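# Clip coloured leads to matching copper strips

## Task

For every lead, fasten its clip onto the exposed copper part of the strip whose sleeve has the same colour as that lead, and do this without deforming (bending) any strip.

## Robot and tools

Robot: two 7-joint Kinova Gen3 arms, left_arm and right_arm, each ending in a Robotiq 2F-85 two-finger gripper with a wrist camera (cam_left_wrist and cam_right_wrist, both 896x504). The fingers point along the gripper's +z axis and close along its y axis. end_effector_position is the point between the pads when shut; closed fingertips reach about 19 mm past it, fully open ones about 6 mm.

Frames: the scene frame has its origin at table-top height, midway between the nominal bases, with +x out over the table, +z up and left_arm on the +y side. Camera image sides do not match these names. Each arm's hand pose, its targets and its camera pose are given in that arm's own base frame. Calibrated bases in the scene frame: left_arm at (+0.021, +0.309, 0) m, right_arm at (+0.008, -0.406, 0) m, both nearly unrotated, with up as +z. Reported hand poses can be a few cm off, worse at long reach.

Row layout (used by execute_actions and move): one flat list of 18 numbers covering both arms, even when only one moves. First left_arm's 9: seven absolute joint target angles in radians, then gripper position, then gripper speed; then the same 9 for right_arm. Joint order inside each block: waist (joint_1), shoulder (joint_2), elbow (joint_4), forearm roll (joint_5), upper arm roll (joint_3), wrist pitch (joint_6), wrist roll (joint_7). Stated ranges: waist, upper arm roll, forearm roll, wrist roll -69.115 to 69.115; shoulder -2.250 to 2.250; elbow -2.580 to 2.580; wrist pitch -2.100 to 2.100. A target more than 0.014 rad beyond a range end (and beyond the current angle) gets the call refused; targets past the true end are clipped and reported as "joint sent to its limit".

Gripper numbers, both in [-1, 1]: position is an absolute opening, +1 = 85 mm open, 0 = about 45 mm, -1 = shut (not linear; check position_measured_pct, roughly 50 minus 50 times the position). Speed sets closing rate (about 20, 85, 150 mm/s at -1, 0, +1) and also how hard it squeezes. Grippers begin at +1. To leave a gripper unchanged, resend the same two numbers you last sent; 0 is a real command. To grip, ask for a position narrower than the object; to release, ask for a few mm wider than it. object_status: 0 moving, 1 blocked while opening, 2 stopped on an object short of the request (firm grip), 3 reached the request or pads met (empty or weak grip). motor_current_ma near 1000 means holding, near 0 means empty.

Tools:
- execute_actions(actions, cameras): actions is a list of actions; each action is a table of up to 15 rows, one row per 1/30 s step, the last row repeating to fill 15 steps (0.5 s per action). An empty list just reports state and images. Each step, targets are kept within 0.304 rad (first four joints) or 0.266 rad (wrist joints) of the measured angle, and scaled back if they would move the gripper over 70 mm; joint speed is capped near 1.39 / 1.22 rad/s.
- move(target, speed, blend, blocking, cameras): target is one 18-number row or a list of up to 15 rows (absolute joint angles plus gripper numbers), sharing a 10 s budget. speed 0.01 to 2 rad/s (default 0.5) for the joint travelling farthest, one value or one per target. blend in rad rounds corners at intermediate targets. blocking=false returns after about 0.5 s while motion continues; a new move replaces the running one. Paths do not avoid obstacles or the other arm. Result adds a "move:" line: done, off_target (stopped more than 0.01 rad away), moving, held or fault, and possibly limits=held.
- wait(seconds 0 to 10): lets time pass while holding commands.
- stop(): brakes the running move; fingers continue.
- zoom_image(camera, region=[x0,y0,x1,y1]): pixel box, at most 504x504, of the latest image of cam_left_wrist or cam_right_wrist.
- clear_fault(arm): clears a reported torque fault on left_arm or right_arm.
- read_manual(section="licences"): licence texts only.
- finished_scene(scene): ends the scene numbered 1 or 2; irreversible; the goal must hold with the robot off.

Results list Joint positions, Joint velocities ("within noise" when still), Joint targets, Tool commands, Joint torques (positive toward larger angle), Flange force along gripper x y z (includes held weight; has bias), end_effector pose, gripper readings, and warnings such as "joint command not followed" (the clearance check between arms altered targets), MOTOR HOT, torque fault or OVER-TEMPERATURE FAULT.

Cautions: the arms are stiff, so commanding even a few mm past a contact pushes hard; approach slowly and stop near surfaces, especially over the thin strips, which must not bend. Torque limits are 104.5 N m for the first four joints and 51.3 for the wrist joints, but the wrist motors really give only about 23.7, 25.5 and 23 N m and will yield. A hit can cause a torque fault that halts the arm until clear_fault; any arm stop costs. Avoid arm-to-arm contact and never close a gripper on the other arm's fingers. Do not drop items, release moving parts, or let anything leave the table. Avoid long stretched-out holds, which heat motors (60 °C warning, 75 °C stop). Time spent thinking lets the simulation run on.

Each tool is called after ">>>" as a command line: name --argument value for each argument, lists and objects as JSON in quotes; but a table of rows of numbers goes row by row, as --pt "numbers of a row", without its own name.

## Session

>>> execute_actions --actions '[]'

Scene clock: 0.00 s.
left_arm: end_effector_position=(+0.5916, +0.2988, +0.2790) position_measured_pct=0.0 object_status=3 motor_current_ma=0 end_effector_quat_wxyz=(-0.037, +0.987, -0.125, +0.099) | right_arm: end_effector_position=(+0.0401, +0.4408, +0.1858) position_measured_pct=0.0 object_status=3 motor_current_ma=0 end_effector_quat_wxyz=(-0.252, +0.825, -0.184, +0.472)
Joint names: [waist, shoulder, elbow, forearm roll, upper arm roll, wrist pitch, wrist roll]
Joint positions: left_arm=[-0.343 0.775 0.852 0.438 -0.496 1.389 3.742] | right_arm=[-2.238 0.74 1.914 1.037 0.068 1.3 1.353]
Joint velocities: within noise
Joint torques (N m): no reading
Flange force (N): no reading
Joint targets: left_arm=[-0.343 0.775 0.852 0.438 -0.496 1.389 3.742] | right_arm=[-2.238 0.740 1.914 1.037 0.068 1.300 1.353]
Tool commands: left_gripper/position=+1.0 left_gripper/speed=+1.0 right_gripper/position=+1.0 right_gripper/speed=+1.0
camera_calibration:
cam_left_wrist: T_world_to_cam=[[-0.327442, -0.944091, -0.038383, 0.473594], [-0.93943, 0.329641, -0.0938521, 0.533823], [0.101258, 0.00532702, -0.994846, 0.367754], [0, 0, 0, 1]] pos_world=[0.619326, 0.269187, 0.434137]
cam_right_wrist: T_world_to_cam=[[-0.183524, -0.771016, -0.609798, 0.440894], [-0.463077, 0.615, -0.638228, -0.0793802], [0.867109, 0.165253, -0.469907, 0.117996], [0, 0, 0, 1]] pos_world=[-0.0581598, 0.369256, 0.27364]

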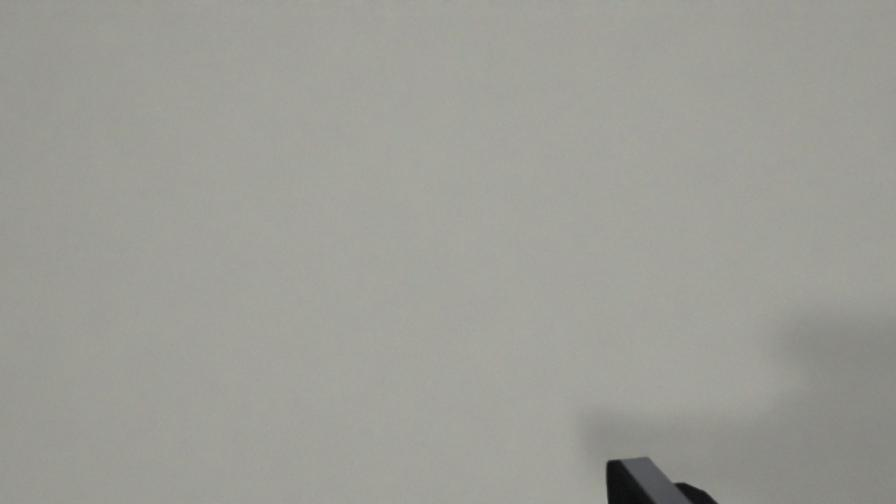

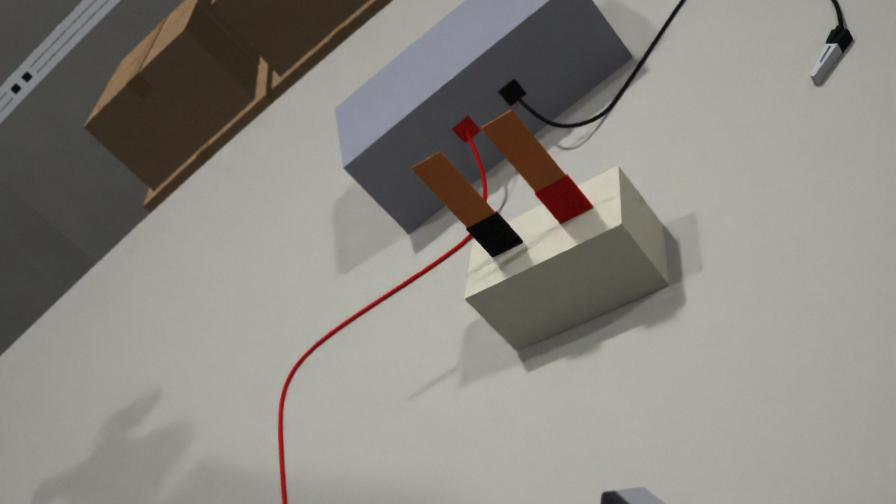

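>>> move --pt "0.2 0.3 0.9 0.1 -0.1 1.7 4.3 -0.3 0 -2.0 0.4 1.9 0.3 0 1.0 0.9 -0.3 0" --pt "0.62 0.0 0.9 0 0 1.9 4.712 -0.3 0 -1.0 0.2791 1.8938 0 0 0.9687 0.2 -0.3 0" --pt "0.62 0.0 0.9 0 0 1.9 4.712 -0.3 0 -0.1 0.2791 1.8938 0 0 0.9687 0.2 -0.3 0" --speed 0.8 --blend 0.15

Scene clock: 6.60 s.
left_arm: end_effector_position=(+0.2709, -0.2239, +0.6077) position_measured_pct=64.9 object_status=3 motor_current_ma=0 end_effector_quat_wxyz=(+0.052, +0.938, -0.301, +0.162) | right_arm: end_effector_position=(+0.3756, +0.0127, +0.2000) position_measured_pct=64.9 object_status=3 motor_current_ma=0 end_effector_quat_wxyz=(+0.000, +0.593, +0.805, +0.000)
Joint names: [waist, shoulder, elbow, forearm roll, upper arm roll, wrist pitch, wrist roll]
Joint positions: left_arm=[0.62 0 0.9 0 0 1.9 4.712] | right_arm=[-0.1 0.279 1.894 0 0 0.969 0.2]
Joint velocities: within noise
Joint torques (N m): left_arm=[0.1 -7.25 -7.83 0.01 0.66 -1.28 -0.23] | right_arm=[0.04 -12.77 -8.06 0.06 -1.21 0.47 0]
Flange force (N): left_arm=[-1.4 -0.7 -1.5] | right_arm=[0.1 -3.1 2.8]
Joint targets: left_arm=[0.620 0.000 0.900 0.000 0.000 1.900 4.712] | right_arm=[-0.100 0.279 1.894 0.000 0.000 0.969 0.200]
move: done
camera_calibration:
cam_left_wrist: T_world_to_cam=[[-0.658581, -0.751157, 0.0451054, -0.0301146], [-0.734953, 0.629186, -0.252921, 0.544022], [0.161604, -0.199719, -0.966435, 0.650509], [0, 0, 0, 1]] pos_world=[0.274872, -0.234992, 0.767627]
cam_right_wrist: T_world_to_cam=[[0.974503, 0.207644, 0.0850144, -0.40535], [0.209898, -0.97755, -0.0183922, -0.00816241], [0.0792868, 0.0357676, -0.99621, 0.307181], [0, 0, 0, 1]] pos_world=[0.372373, 0.0652022, 0.340328]

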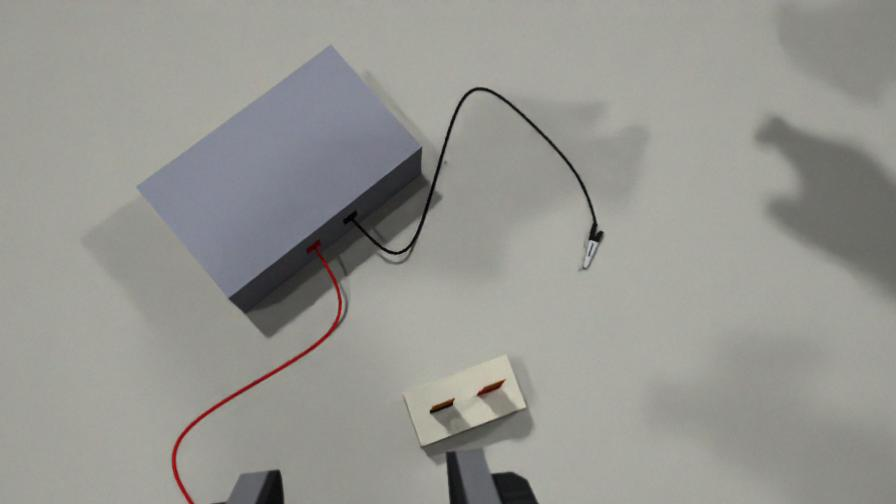

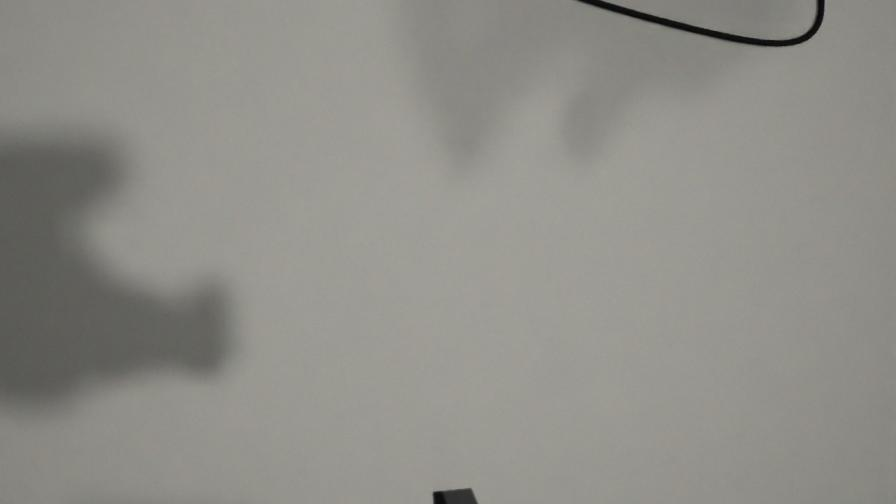

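>>> zoom_image --camera "cam_left_wrist" --region '[390, 330, 550, 460]'

>>> zoom_image --camera "cam_left_wrist" --region '[550, 200, 640, 290]'

Scaled by 3.150 from the camera's 896x504 image, which has a finer 1280x720 frame.

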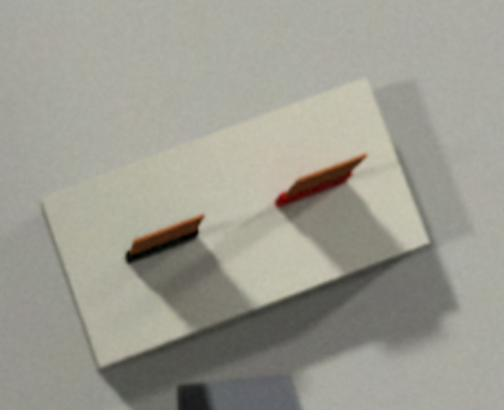

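Scaled by 5.600 from the camera's 896x504 image, which has a finer 1280x720 frame.

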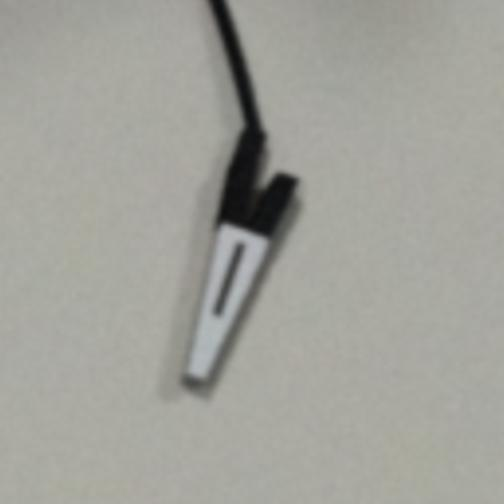

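>>> move --target '[0.4, -0.3, 1.45, 0, 0, 1.95, 4.712, -0.3, 0, -0.5707, 0.4714, 1.9127, 0, 0, 0.7576, -0.082, -0.3, 0]' --speed 0.6

Scene clock: 12.20 s.
left_arm: end_effector_position=(+0.1520, -0.0913, +0.5042) position_measured_pct=64.9 object_status=3 motor_current_ma=0 end_effector_quat_wxyz=(+0.004, +0.980, -0.199, +0.020) | right_arm: end_effector_position=(+0.3560, +0.1990, +0.1200) position_measured_pct=64.9 object_status=3 motor_current_ma=0 end_effector_quat_wxyz=(+0.000, +0.515, +0.857, +0.000)
Joint names: [waist, shoulder, elbow, forearm roll, upper arm roll, wrist pitch, wrist roll]
Joint positions: left_arm=[0.4 -0.3 1.45 0 0 1.95 4.712] | right_arm=[-0.571 0.471 1.913 0 0 0.758 -0.082]
Joint velocities: within noise
Joint torques (N m): left_arm=[0.03 -2.01 -8.01 0.03 0.51 -0.44 -0.25] | right_arm=[0.25 -15.05 -6.85 0.08 -1.18 0.47 0.02]
Flange force (N): left_arm=[-1.0 -1.0 -2.1] | right_arm=[0.6 -3.6 2.1]
Joint targets: left_arm=[0.400 -0.300 1.450 0.000 0.000 1.950 4.712] | right_arm=[-0.571 0.471 1.913 0.000 0.000 0.758 -0.082]
move: done
camera_calibration:
cam_left_wrist: T_world_to_cam=[[-0.46239, -0.883709, 0.0724853, -0.0597746], [-0.883753, 0.465956, 0.0431929, 0.205508], [-0.0719449, -0.0440871, -0.996434, 0.661056], [0, 0, 0, 1]] pos_world=[0.201539, -0.119437, 0.654155]
cam_right_wrist: T_world_to_cam=[[0.918265, 0.386765, 0.0848724, -0.433692], [0.389549, -0.92082, -0.0184784, 0.10139], [0.0710054, 0.05003, -0.99622, 0.222486], [0, 0, 0, 1]] pos_world=[0.34295, 0.249968, 0.260327]

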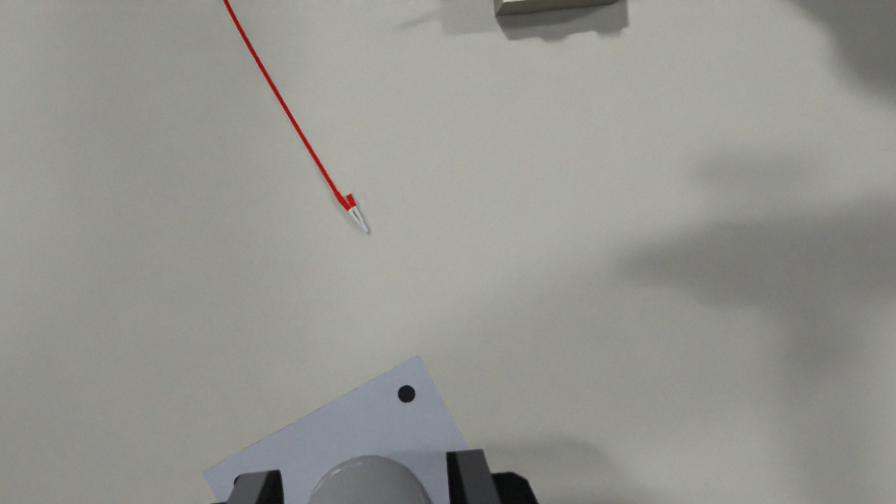

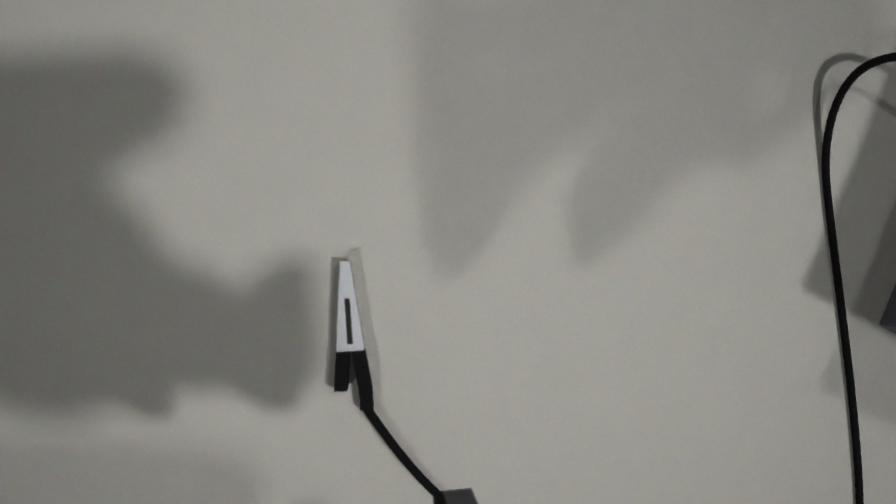

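>>> zoom_image --camera "cam_right_wrist" --region '[270, 230, 450, 410]'

>>> zoom_image --camera "cam_left_wrist" --region '[310, 170, 400, 260]'

Scaled by 2.800 from the camera's 896x504 image, which has a finer 1280x720 frame.

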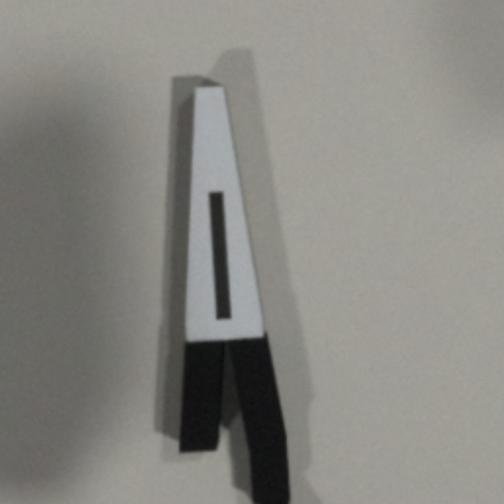

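Scaled by 5.600 from the camera's 896x504 image, which has a finer 1280x720 frame.

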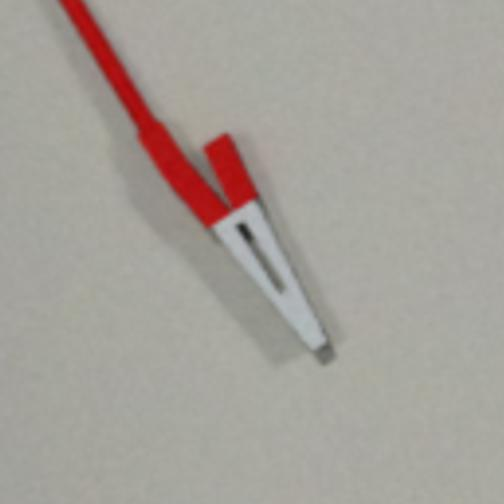

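>>> move --target '[0.3152, 0.1957, 2.3853, 0, 0, 0.5606, 1.9488, -0.3, 0, -0.606, 0.5901, 1.9724, 0, 0, 0.5791, -0.1347, -0.3, 0]' --speed 0.9

Scene clock: 20.20 s.
left_arm: end_effector_position=(+0.2290, -0.1008, +0.1200) position_measured_pct=64.9 object_status=3 motor_current_ma=0 end_effector_quat_wxyz=(+0.000, -0.031, +1.000, +0.000) | right_arm: end_effector_position=(+0.3480, +0.2109, +0.0600) position_measured_pct=64.9 object_status=3 motor_current_ma=0 end_effector_quat_wxyz=(+0.000, +0.522, +0.853, +0.000)
Joint names: [waist, shoulder, elbow, forearm roll, upper arm roll, wrist pitch, wrist roll]
Joint positions: left_arm=[0.315 0.196 2.385 0 0 0.561 1.949] | right_arm=[-0.606 0.59 1.972 0 0 0.579 -0.135]
Joint velocities: within noise
Joint torques (N m): left_arm=[0.11 -7.71 -4.39 0 0.77 -0.29 -0.23] | right_arm=[0.09 -15.93 -5.63 0.08 -1.08 0.45 0.02]
Flange force (N): left_arm=[0.9 0.3 -5.3] | right_arm=[0.5 -3.8 1.8]
Joint targets: left_arm=[0.315 0.196 2.385 0.000 0.000 0.561 1.949] | right_arm=[-0.606 0.590 1.972 0.000 0.000 0.579 -0.135]
move: done
camera_calibration:
cam_left_wrist: T_world_to_cam=[[0.0158172, 0.996994, 0.0758453, 0.0749519], [0.996162, -0.022244, 0.0846552, -0.190127], [0.0860878, 0.0742152, -0.993519, 0.25879], [0, 0, 0, 1]] pos_world=[0.165933, -0.0981619, 0.267523]
cam_right_wrist: T_world_to_cam=[[0.924876, 0.370657, 0.0849605, -0.424847], [0.373392, -0.927492, -0.0183577, 0.121382], [0.0719957, 0.0487022, -0.996215, 0.16272], [0, 0, 0, 1]] pos_world=[0.335893, 0.262128, 0.200427]

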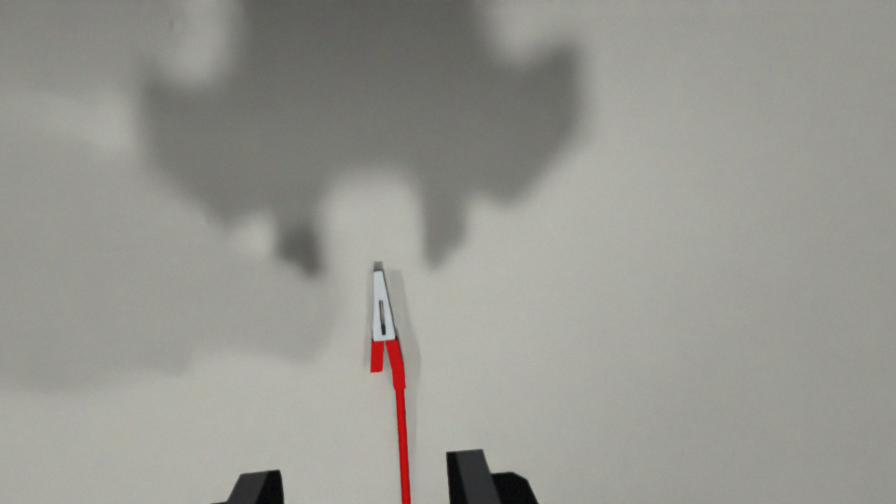

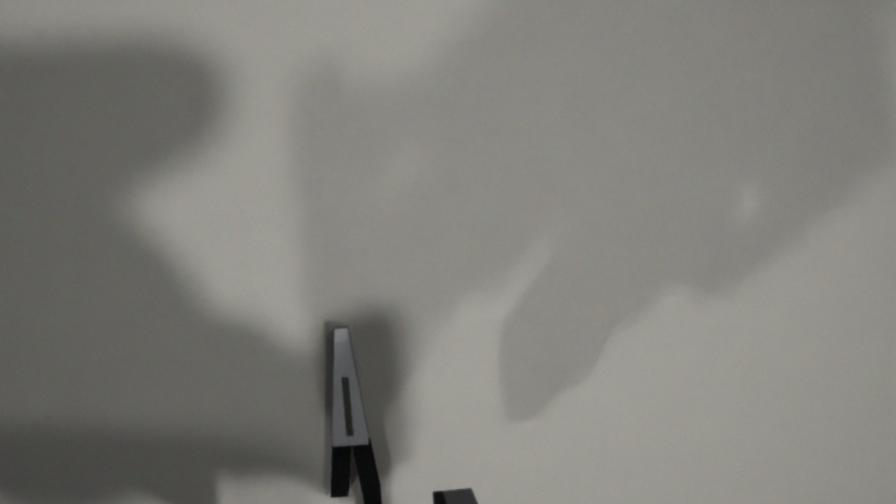

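>>> zoom_image --camera "cam_left_wrist" --region '[320, 250, 460, 410]'

>>> zoom_image --camera "cam_right_wrist" --region '[270, 314, 460, 504]'

Scaled by 3.150 from the camera's 896x504 image, which has a finer 1280x720 frame.

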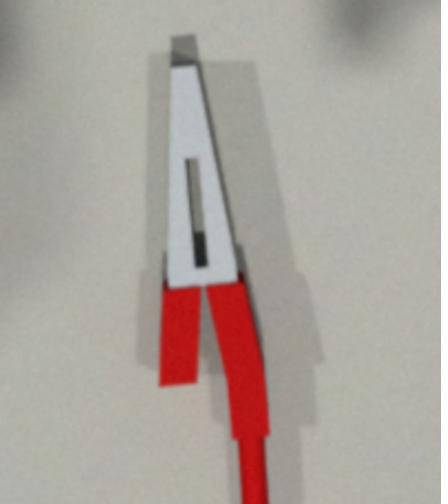

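Scaled by 2.653 from the camera's 896x504 image, which has a finer 1280x720 frame.

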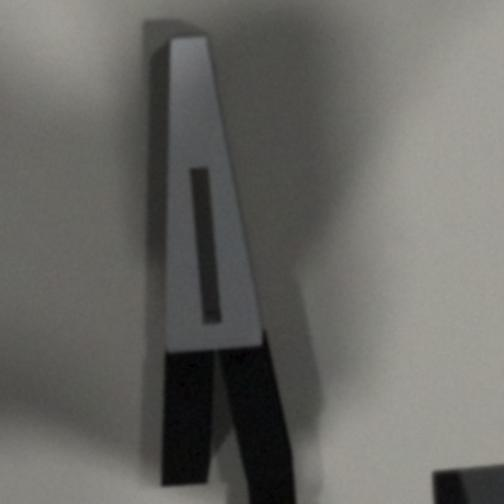

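>>> move --target '[0.3008, 0.3904, 2.4769, 0, 0, 0.2743, 1.9344, -0.3, 0, -0.604, 0.6569, 1.9902, 0, 0, 0.4945, -0.1327, -0.3, 0]' --speed 0.25

Scene clock: 25.57 s.
left_arm: end_effector_position=(+0.2269, -0.0964, +0.0600) position_measured_pct=64.9 object_status=3 motor_current_ma=0 end_effector_quat_wxyz=(+0.000, -0.031, +1.000, +0.000) | right_arm: end_effector_position=(+0.3484, +0.2102, +0.0300) position_measured_pct=64.9 object_status=3 motor_current_ma=0 end_effector_quat_wxyz=(+0.000, +0.522, +0.853, +0.000)
Joint names: [waist, shoulder, elbow, forearm roll, upper arm roll, wrist pitch, wrist roll]
Joint positions: left_arm=[0.301 0.39 2.477 0 0 0.274 1.934] | right_arm=[-0.604 0.657 1.99 0 0 0.495 -0.133]
Joint velocities: within noise
Joint torques (N m): left_arm=[0.07 -8.97 -2.09 -0.01 0.85 -0.4 -0.23] | right_arm=[0.06 -16.33 -4.98 0.08 -1.12 0.46 0.03]
Flange force (N): left_arm=[0.1 -1.0 -7.1] | right_arm=[0.6 -4.0 1.5]
Joint targets: left_arm=[0.301 0.390 2.477 0.000 0.000 0.274 1.934] | right_arm=[-0.604 0.657 1.990 0.000 0.000 0.495 -0.133]
move: done
camera_calibration:
cam_left_wrist: T_world_to_cam=[[0.0158238, 0.996994, 0.0758458, 0.0751478], [0.996162, -0.0222507, 0.0846547, -0.182858], [0.0860879, 0.0742152, -0.993519, 0.199033], [0, 0, 0, 1]] pos_world=[0.163833, -0.0937619, 0.207523]
cam_right_wrist: T_world_to_cam=[[0.924876, 0.370657, 0.0849605, -0.422409], [0.373392, -0.927492, -0.0183577, 0.120032], [0.0719957, 0.0487022, -0.996215, 0.132839], [0, 0, 0, 1]] pos_world=[0.336293, 0.261428, 0.170427]

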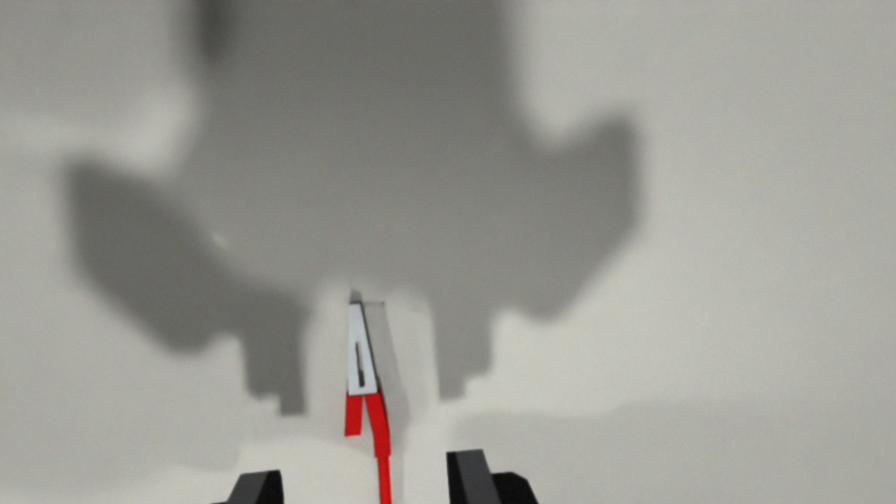

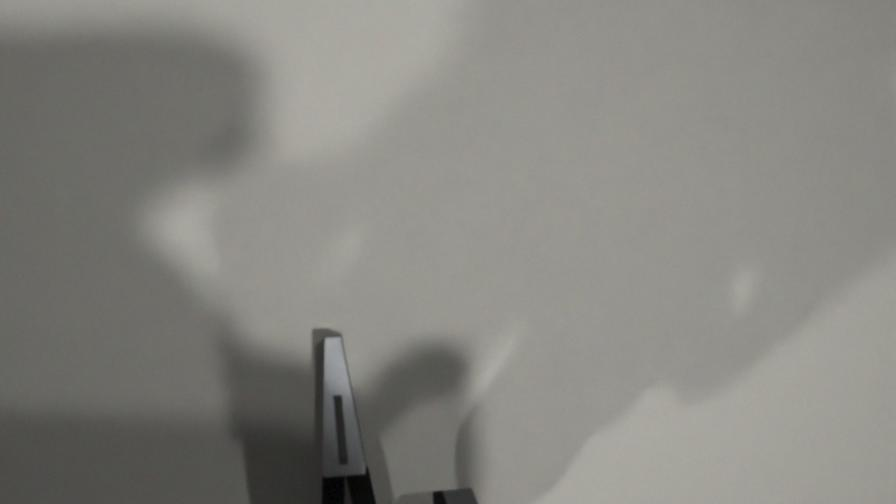

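>>> move --target '[0.3008, 0.3904, 2.4769, 0, 0, 0.2743, 1.9344, -0.3, 0, -0.604, 0.6777, 1.9941, 0, 0, 0.4699, -0.1327, -0.3, 0]' --speed 0.04

>>> zoom_image --camera "cam_left_wrist" --region '[280, 280, 480, 504]'

>>> zoom_image --camera "cam_right_wrist" --region '[250, 304, 480, 504]'

Scene clock: 27.13 s.
left_arm: end_effector_position=(+0.2269, -0.0964, +0.0600) position_measured_pct=64.9 object_status=3 motor_current_ma=0 end_effector_quat_wxyz=(+0.000, -0.031, +1.000, +0.000) | right_arm: end_effector_position=(+0.3483, +0.2102, +0.0210) position_measured_pct=64.9 object_status=3 motor_current_ma=0 end_effector_quat_wxyz=(+0.000, +0.522, +0.853, +0.000)
Joint names: [waist, shoulder, elbow, forearm roll, upper arm roll, wrist pitch, wrist roll]
Joint positions: left_arm=[0.301 0.39 2.477 0 0 0.274 1.934] | right_arm=[-0.604 0.678 1.994 0 0 0.47 -0.133]
Joint velocities: within noise
Joint torques (N m): left_arm=[0.09 -9.06 -2.08 0 0.85 -0.22 -0.25] | right_arm=[0.07 -16.36 -4.76 0.08 -1.11 0.41 0]
Flange force (N): left_arm=[0.3 -0.9 -5.9] | right_arm=[0.6 -3.9 1.1]
Joint targets: left_arm=[0.301 0.390 2.477 0.000 0.000 0.274 1.934] | right_arm=[-0.604 0.678 1.994 0.000 0.000 0.470 -0.133]
move: done
camera_calibration:
cam_left_wrist: T_world_to_cam=[[0.0158238, 0.996994, 0.0758458, 0.0750481], [0.996162, -0.0222507, 0.0846547, -0.182856], [0.0860879, 0.0742152, -0.993519, 0.199026], [0, 0, 0, 1]] pos_world=[0.163833, -0.0936619, 0.207523]
cam_right_wrist: T_world_to_cam=[[0.924882, 0.370662, 0.0848683, -0.421624], [0.373395, -0.92749, -0.018395, 0.11987], [0.0718962, 0.0487026, -0.996222, 0.123807], [0, 0, 0, 1]] pos_world=[0.336293, 0.261428, 0.161327]

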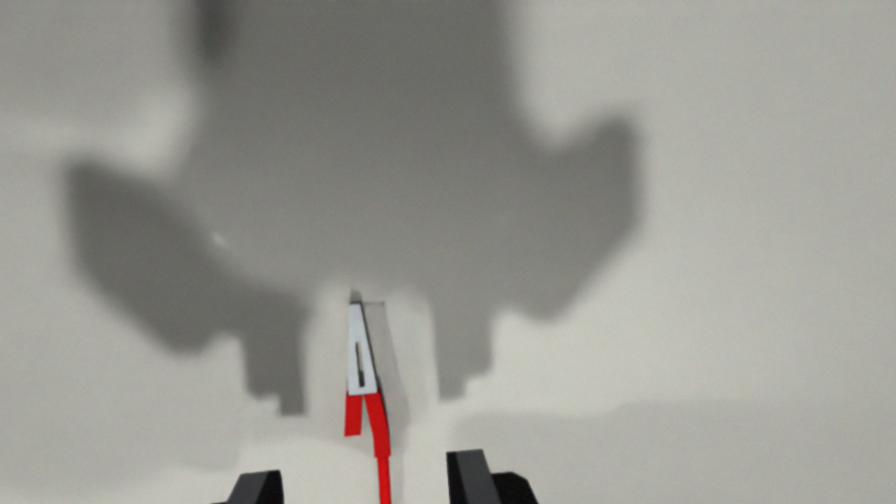

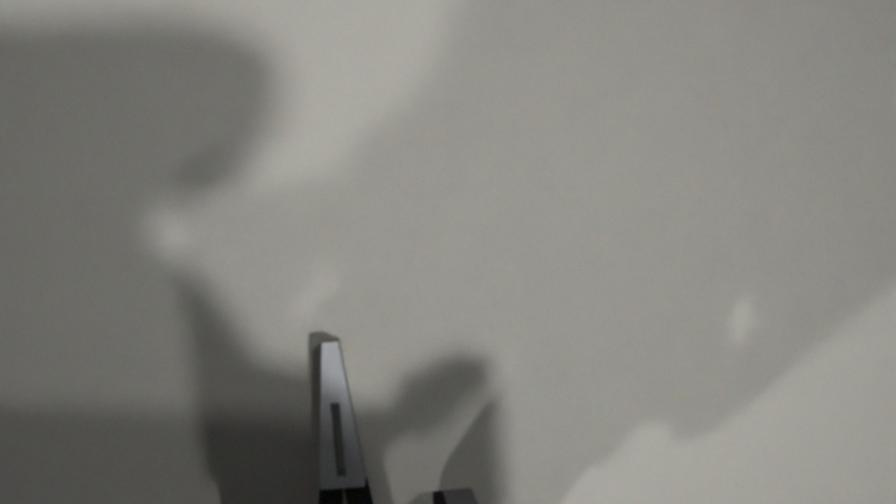

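Scaled by 2.250 from the camera's 896x504 image, which has a finer 1280x720 frame.

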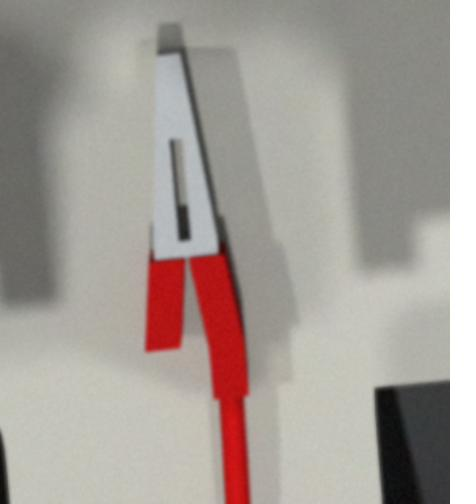

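Scaled by 2.191 from the camera's 896x504 image, which has a finer 1280x720 frame.

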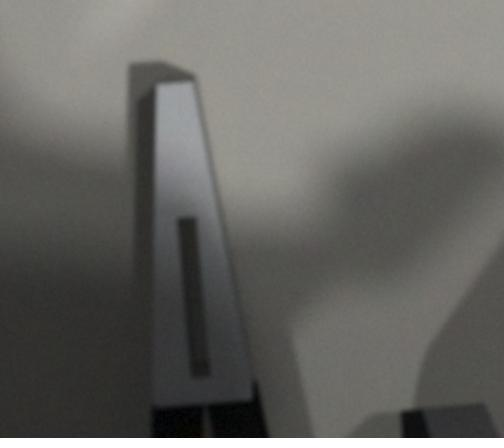

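>>> move --target '[0.3016, 0.5053, 2.5057, 0, 0, 0.1306, 1.9353, -0.3, 0, -0.604, 0.6777, 1.9941, 0, 0, 0.4699, -0.1327, -0.74, -1]' --speed 0.12

Scene clock: 30.13 s.
left_arm: end_effector_position=(+0.2262, -0.0964, +0.0300) position_measured_pct=64.9 object_status=3 motor_current_ma=0 end_effector_quat_wxyz=(+0.000, -0.031, +1.000, +0.000) | right_arm: end_effector_position=(+0.3483, +0.2102, +0.0210) position_measured_pct=87.0 object_status=3 motor_current_ma=40 end_effector_quat_wxyz=(+0.000, +0.522, +0.853, +0.000)
Joint names: [waist, shoulder, elbow, forearm roll, upper arm roll, wrist pitch, wrist roll]
Joint positions: left_arm=[0.302 0.505 2.506 0 0 0.131 1.935] | right_arm=[-0.604 0.678 1.994 0 0 0.47 -0.133]
Joint velocities: within noise
Joint torques (N m): left_arm=[0.11 -9.83 -0.86 0.01 0.88 -0.29 -0.23] | right_arm=[0.1 -16.34 -4.75 0.07 -1.12 0.47 0.01]
Flange force (N): left_arm=[-0.5 -0.9 -6.6] | right_arm=[0.7 -4.0 1.2]
Joint targets: left_arm=[0.302 0.505 2.506 0.000 0.000 0.131 1.935] | right_arm=[-0.604 0.678 1.994 0.000 0.000 0.470 -0.133]
move: done
camera_calibration:
cam_left_wrist: T_world_to_cam=[[0.0157254, 0.996996, 0.075836, 0.0773526], [0.996172, -0.0221446, 0.0845624, -0.179595], [0.0859877, 0.0742159, -0.993528, 0.169298], [0, 0, 0, 1]] pos_world=[0.163134, -0.093662, 0.177524]
cam_right_wrist: T_world_to_cam=[[0.924882, 0.370662, 0.0848683, -0.421624], [0.373395, -0.92749, -0.018395, 0.11987], [0.0718962, 0.0487026, -0.996222, 0.123807], [0, 0, 0, 1]] pos_world=[0.336293, 0.261428, 0.161327]

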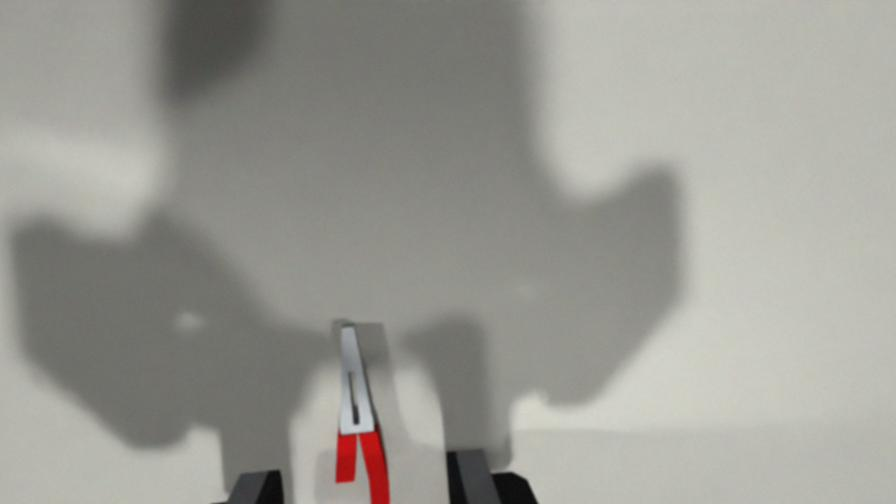

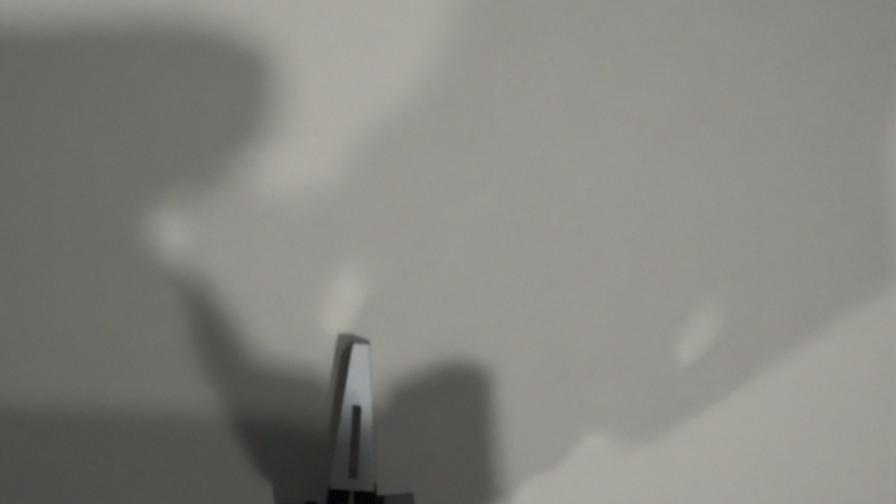

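>>> move --target '[0.3016, 0.5393, 2.5113, 0, 0, 0.091, 1.9353, -0.3, 0, -0.604, 0.6777, 1.9941, 0, 0, 0.4699, -0.1327, -0.80, -1]' --speed 0.04

>>> zoom_image --camera "cam_right_wrist" --region '[250, 304, 480, 504]'

>>> zoom_image --camera "cam_left_wrist" --region '[250, 304, 480, 504]'

Scene clock: 31.73 s.
left_arm: end_effector_position=(+0.2262, -0.0964, +0.0215) position_measured_pct=64.9 object_status=3 motor_current_ma=0 end_effector_quat_wxyz=(+0.000, -0.031, +1.000, +0.000) | right_arm: end_effector_position=(+0.3483, +0.2102, +0.0210) position_measured_pct=89.6 object_status=3 motor_current_ma=90 end_effector_quat_wxyz=(+0.000, +0.522, +0.853, +0.000)
Joint names: [waist, shoulder, elbow, forearm roll, upper arm roll, wrist pitch, wrist roll]
Joint positions: left_arm=[0.302 0.539 2.511 0 0 0.091 1.935] | right_arm=[-0.604 0.678 1.994 0 0 0.47 -0.133]
Joint velocities: within noise
Joint torques (N m): left_arm=[0.1 -10.03 -0.49 -0.01 0.88 -0.13 -0.25] | right_arm=[0.07 -16.39 -4.78 0.07 -1.13 0.45 0]
Flange force (N): left_arm=[-0.4 -0.8 -6.0] | right_arm=[0.6 -4.0 1.3]
Joint targets: left_arm=[0.302 0.539 2.511 0.000 0.000 0.091 1.935] | right_arm=[-0.604 0.678 1.994 0.000 0.000 0.470 -0.133]
move: done
camera_calibration:
cam_left_wrist: T_world_to_cam=[[0.0157178, 0.996996, 0.075837, 0.078098], [0.996164, -0.0221445, 0.0846619, -0.178894], [0.0860869, 0.0742154, -0.99352, 0.160843], [0, 0, 0, 1]] pos_world=[0.163133, -0.093762, 0.169023]
cam_right_wrist: T_world_to_cam=[[0.924882, 0.370662, 0.0848683, -0.421624], [0.373395, -0.92749, -0.018395, 0.11987], [0.0718962, 0.0487026, -0.996222, 0.123807], [0, 0, 0, 1]] pos_world=[0.336293, 0.261428, 0.161327]

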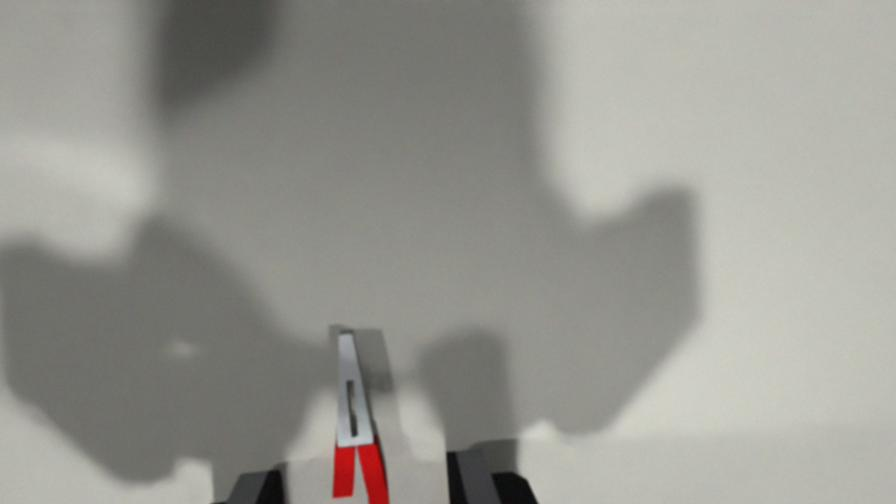

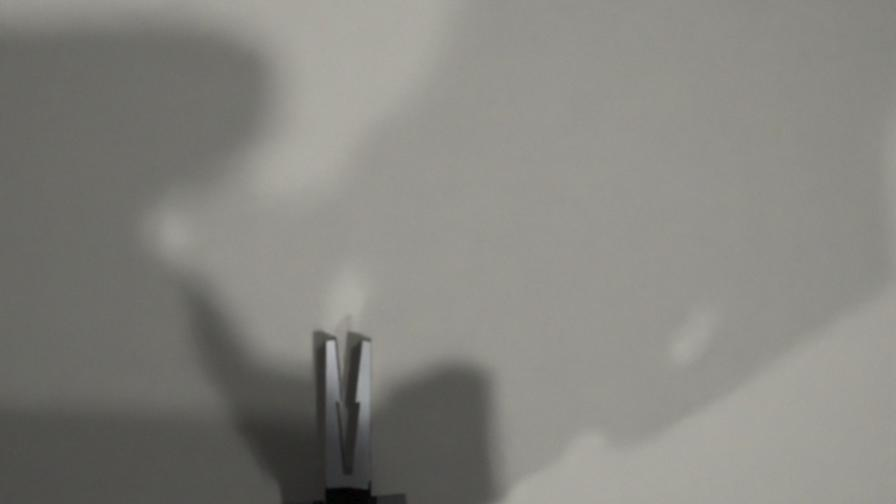

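Scaled by 2.191 from the camera's 896x504 image, which has a finer 1280x720 frame.

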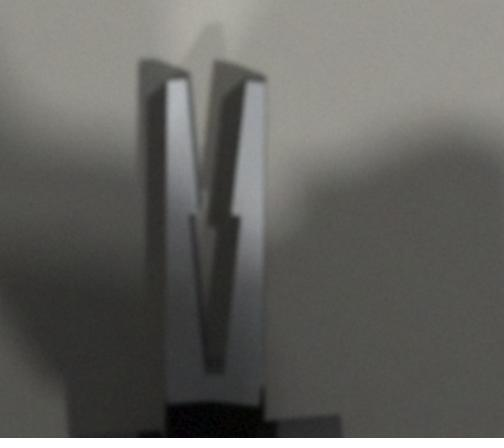

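Scaled by 2.191 from the camera's 896x504 image, which has a finer 1280x720 frame.

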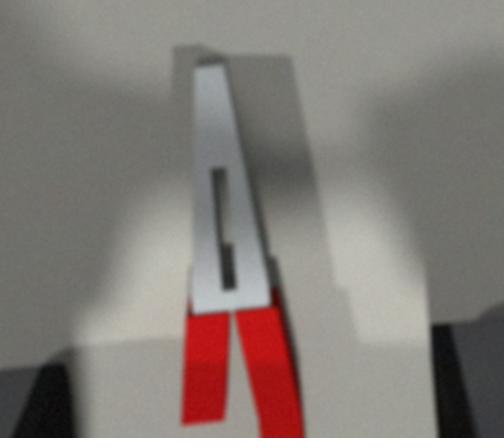

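>>> move --pt "0.3016 0.5393 2.5113 0 0 0.091 1.9353 -0.74 -1 -0.604 0.5901 1.9725 0 0 0.579 -0.1327 -0.80 -1" --pt "0.3016 0.5393 2.5113 0 0 0.091 1.9353 -0.80 -1 -0.604 0.5901 1.9725 0 0 0.579 -0.1327 -0.86 -1" --speed '[0.1, 0.1]'

>>> zoom_image --camera "cam_right_wrist" --region '[250, 304, 480, 504]'

>>> zoom_image --camera "cam_left_wrist" --region '[250, 304, 480, 504]'

Scene clock: 34.77 s.
left_arm: end_effector_position=(+0.2262, -0.0964, +0.0215) position_measured_pct=89.6 object_status=3 motor_current_ma=40 end_effector_quat_wxyz=(+0.000, -0.031, +1.000, +0.000) | right_arm: end_effector_position=(+0.3484, +0.2102, +0.0600) position_measured_pct=92.6 object_status=0 motor_current_ma=560 end_effector_quat_wxyz=(+0.000, +0.522, +0.853, +0.000)
Joint names: [waist, shoulder, elbow, forearm roll, upper arm roll, wrist pitch, wrist roll]
Joint positions: left_arm=[0.302 0.539 2.511 0 0 0.091 1.935] | right_arm=[-0.604 0.59 1.973 0 0 0.579 -0.133]
Joint velocities: within noise
Joint torques (N m): left_arm=[0.07 -10.05 -0.49 -0.01 0.9 -0.23 -0.25] | right_arm=[0.11 -15.93 -5.63 0.08 -1.12 0.43 0.02]
Flange force (N): left_arm=[-0.6 -1.1 -6.4] | right_arm=[0.5 -3.8 1.8]
Joint targets: left_arm=[0.302 0.539 2.511 0.000 0.000 0.091 1.935] | right_arm=[-0.604 0.590 1.973 0.000 0.000 0.579 -0.133]
move: done
camera_calibration:
cam_left_wrist: T_world_to_cam=[[0.0157254, 0.996996, 0.075836, 0.0781045], [0.996172, -0.0221446, 0.0845624, -0.17887], [0.0859877, 0.0742159, -0.993528, 0.160761], [0, 0, 0, 1]] pos_world=[0.163134, -0.093762, 0.168924]
cam_right_wrist: T_world_to_cam=[[0.924876, 0.370657, 0.0849605, -0.424949], [0.373392, -0.927492, -0.0183577, 0.120581], [0.0719957, 0.0487022, -0.996215, 0.162625], [0, 0, 0, 1]] pos_world=[0.336293, 0.261428, 0.200327]

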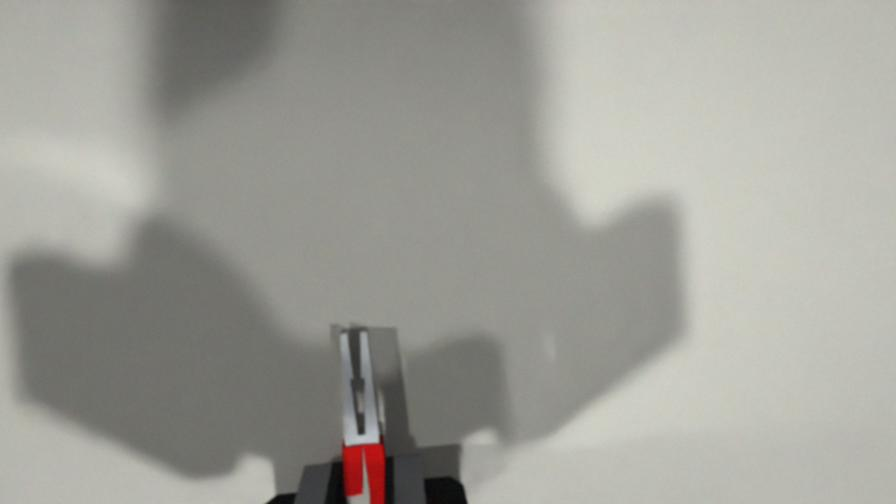

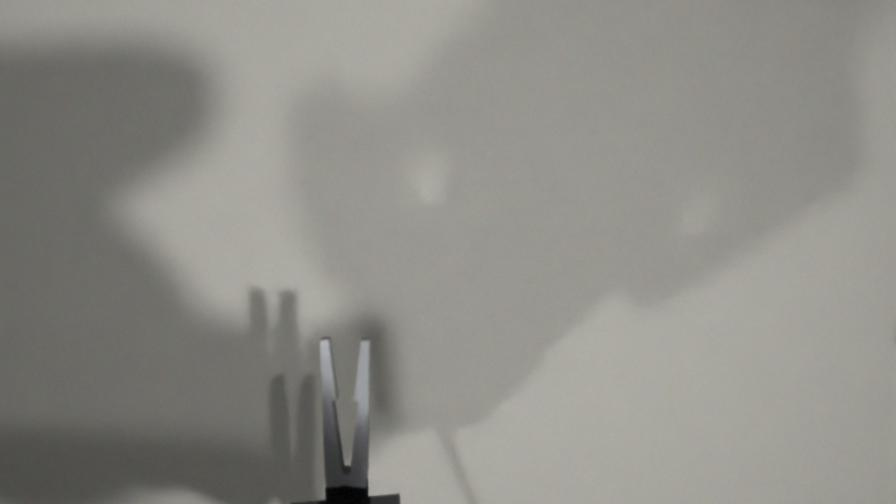

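Scaled by 2.191 from the camera's 896x504 image, which has a finer 1280x720 frame.

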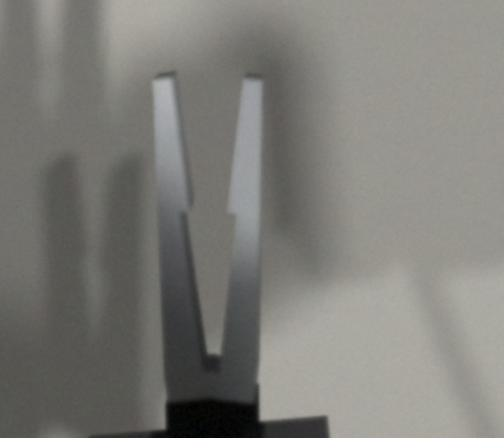

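Scaled by 2.191 from the camera's 896x504 image, which has a finer 1280x720 frame.

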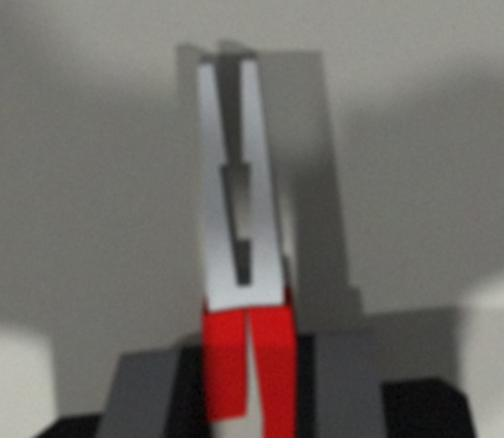

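>>> move --target '[0.3016, 0.3897, 2.4789, 0, 0, 0.273, 1.9353, -0.80, -1, -0.6113, 0.5134, 1.6289, 0, 0, 0.9993, 0.2614, -0.86, -1]' --speed 0.25

>>> zoom_image --camera "cam_left_wrist" --region '[250, 304, 480, 504]'

Scene clock: 42.20 s.
left_arm: end_effector_position=(+0.2262, -0.0964, +0.0600) position_measured_pct=89.6 object_status=3 motor_current_ma=40 end_effector_quat_wxyz=(+0.000, -0.031, +1.000, +0.000) | right_arm: end_effector_position=(+0.4000, +0.2500, +0.1700) position_measured_pct=92.6 object_status=3 motor_current_ma=560 end_effector_quat_wxyz=(+0.000, +0.342, +0.940, +0.000)
Joint names: [waist, shoulder, elbow, forearm roll, upper arm roll, wrist pitch, wrist roll]
Joint positions: left_arm=[0.302 0.39 2.479 0 0 0.273 1.935] | right_arm=[-0.611 0.513 1.629 0 0 0.999 0.261]
Joint velocities: within noise
Joint torques (N m): left_arm=[0.06 -9.07 -2.13 0 0.84 -0.27 -0.25] | right_arm=[0.11 -17.21 -8.16 0.07 -1.18 0.43 0.01]
Flange force (N): left_arm=[0.4 -1.0 -6.0] | right_arm=[1.3 -3.2 2.2]
Joint targets: left_arm=[0.302 0.390 2.479 0.000 0.000 0.273 1.935] | right_arm=[-0.611 0.513 1.629 0.000 0.000 0.999 0.261]
move: done
camera_calibration:
cam_left_wrist: T_world_to_cam=[[0.0157254, 0.996996, 0.075836, 0.0750775], [0.996172, -0.0221446, 0.0845624, -0.182132], [0.0859877, 0.0742159, -0.993528, 0.199104], [0, 0, 0, 1]] pos_world=[0.163134, -0.093662, 0.207524]
cam_right_wrist: T_world_to_cam=[[0.70656, 0.702539, 0.0849207, -0.49242], [0.706081, -0.707891, -0.0184546, -0.0477101], [0.0471495, 0.0730002, -0.996217, 0.270414], [0, 0, 0, 1]] pos_world=[0.368862, 0.292431, 0.310327]

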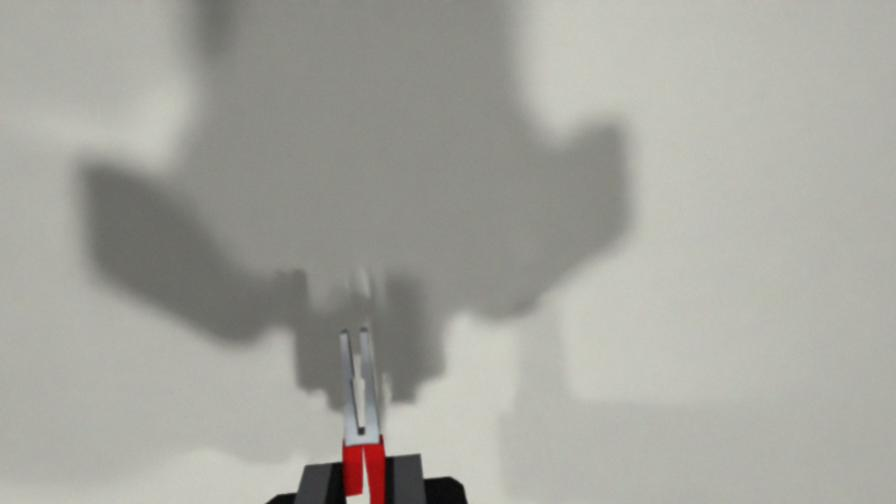

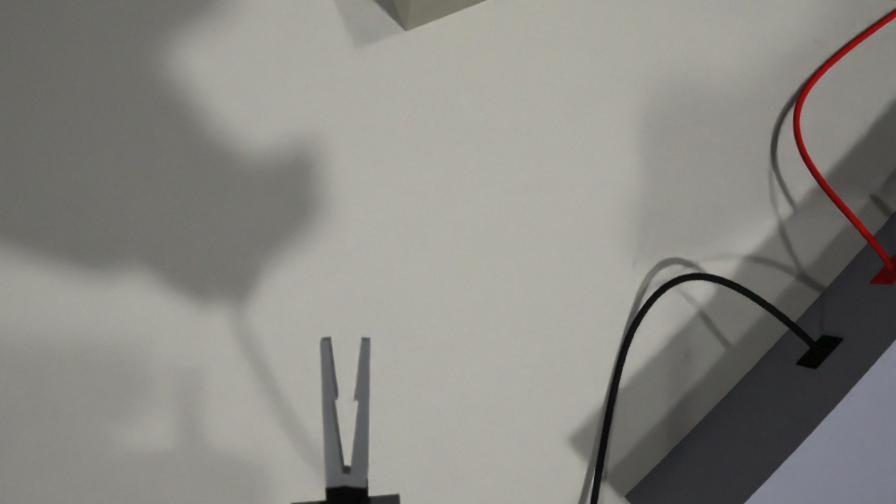

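Scaled by 2.191 from the camera's 896x504 image, which has a finer 1280x720 frame.

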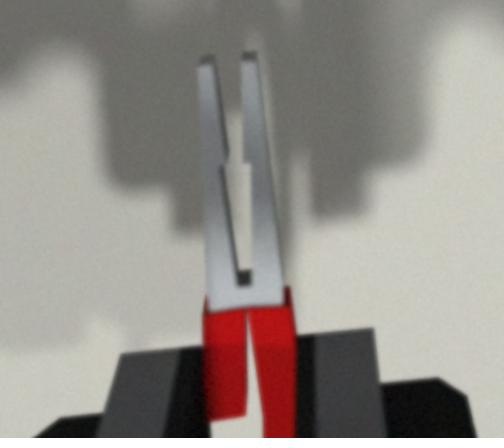

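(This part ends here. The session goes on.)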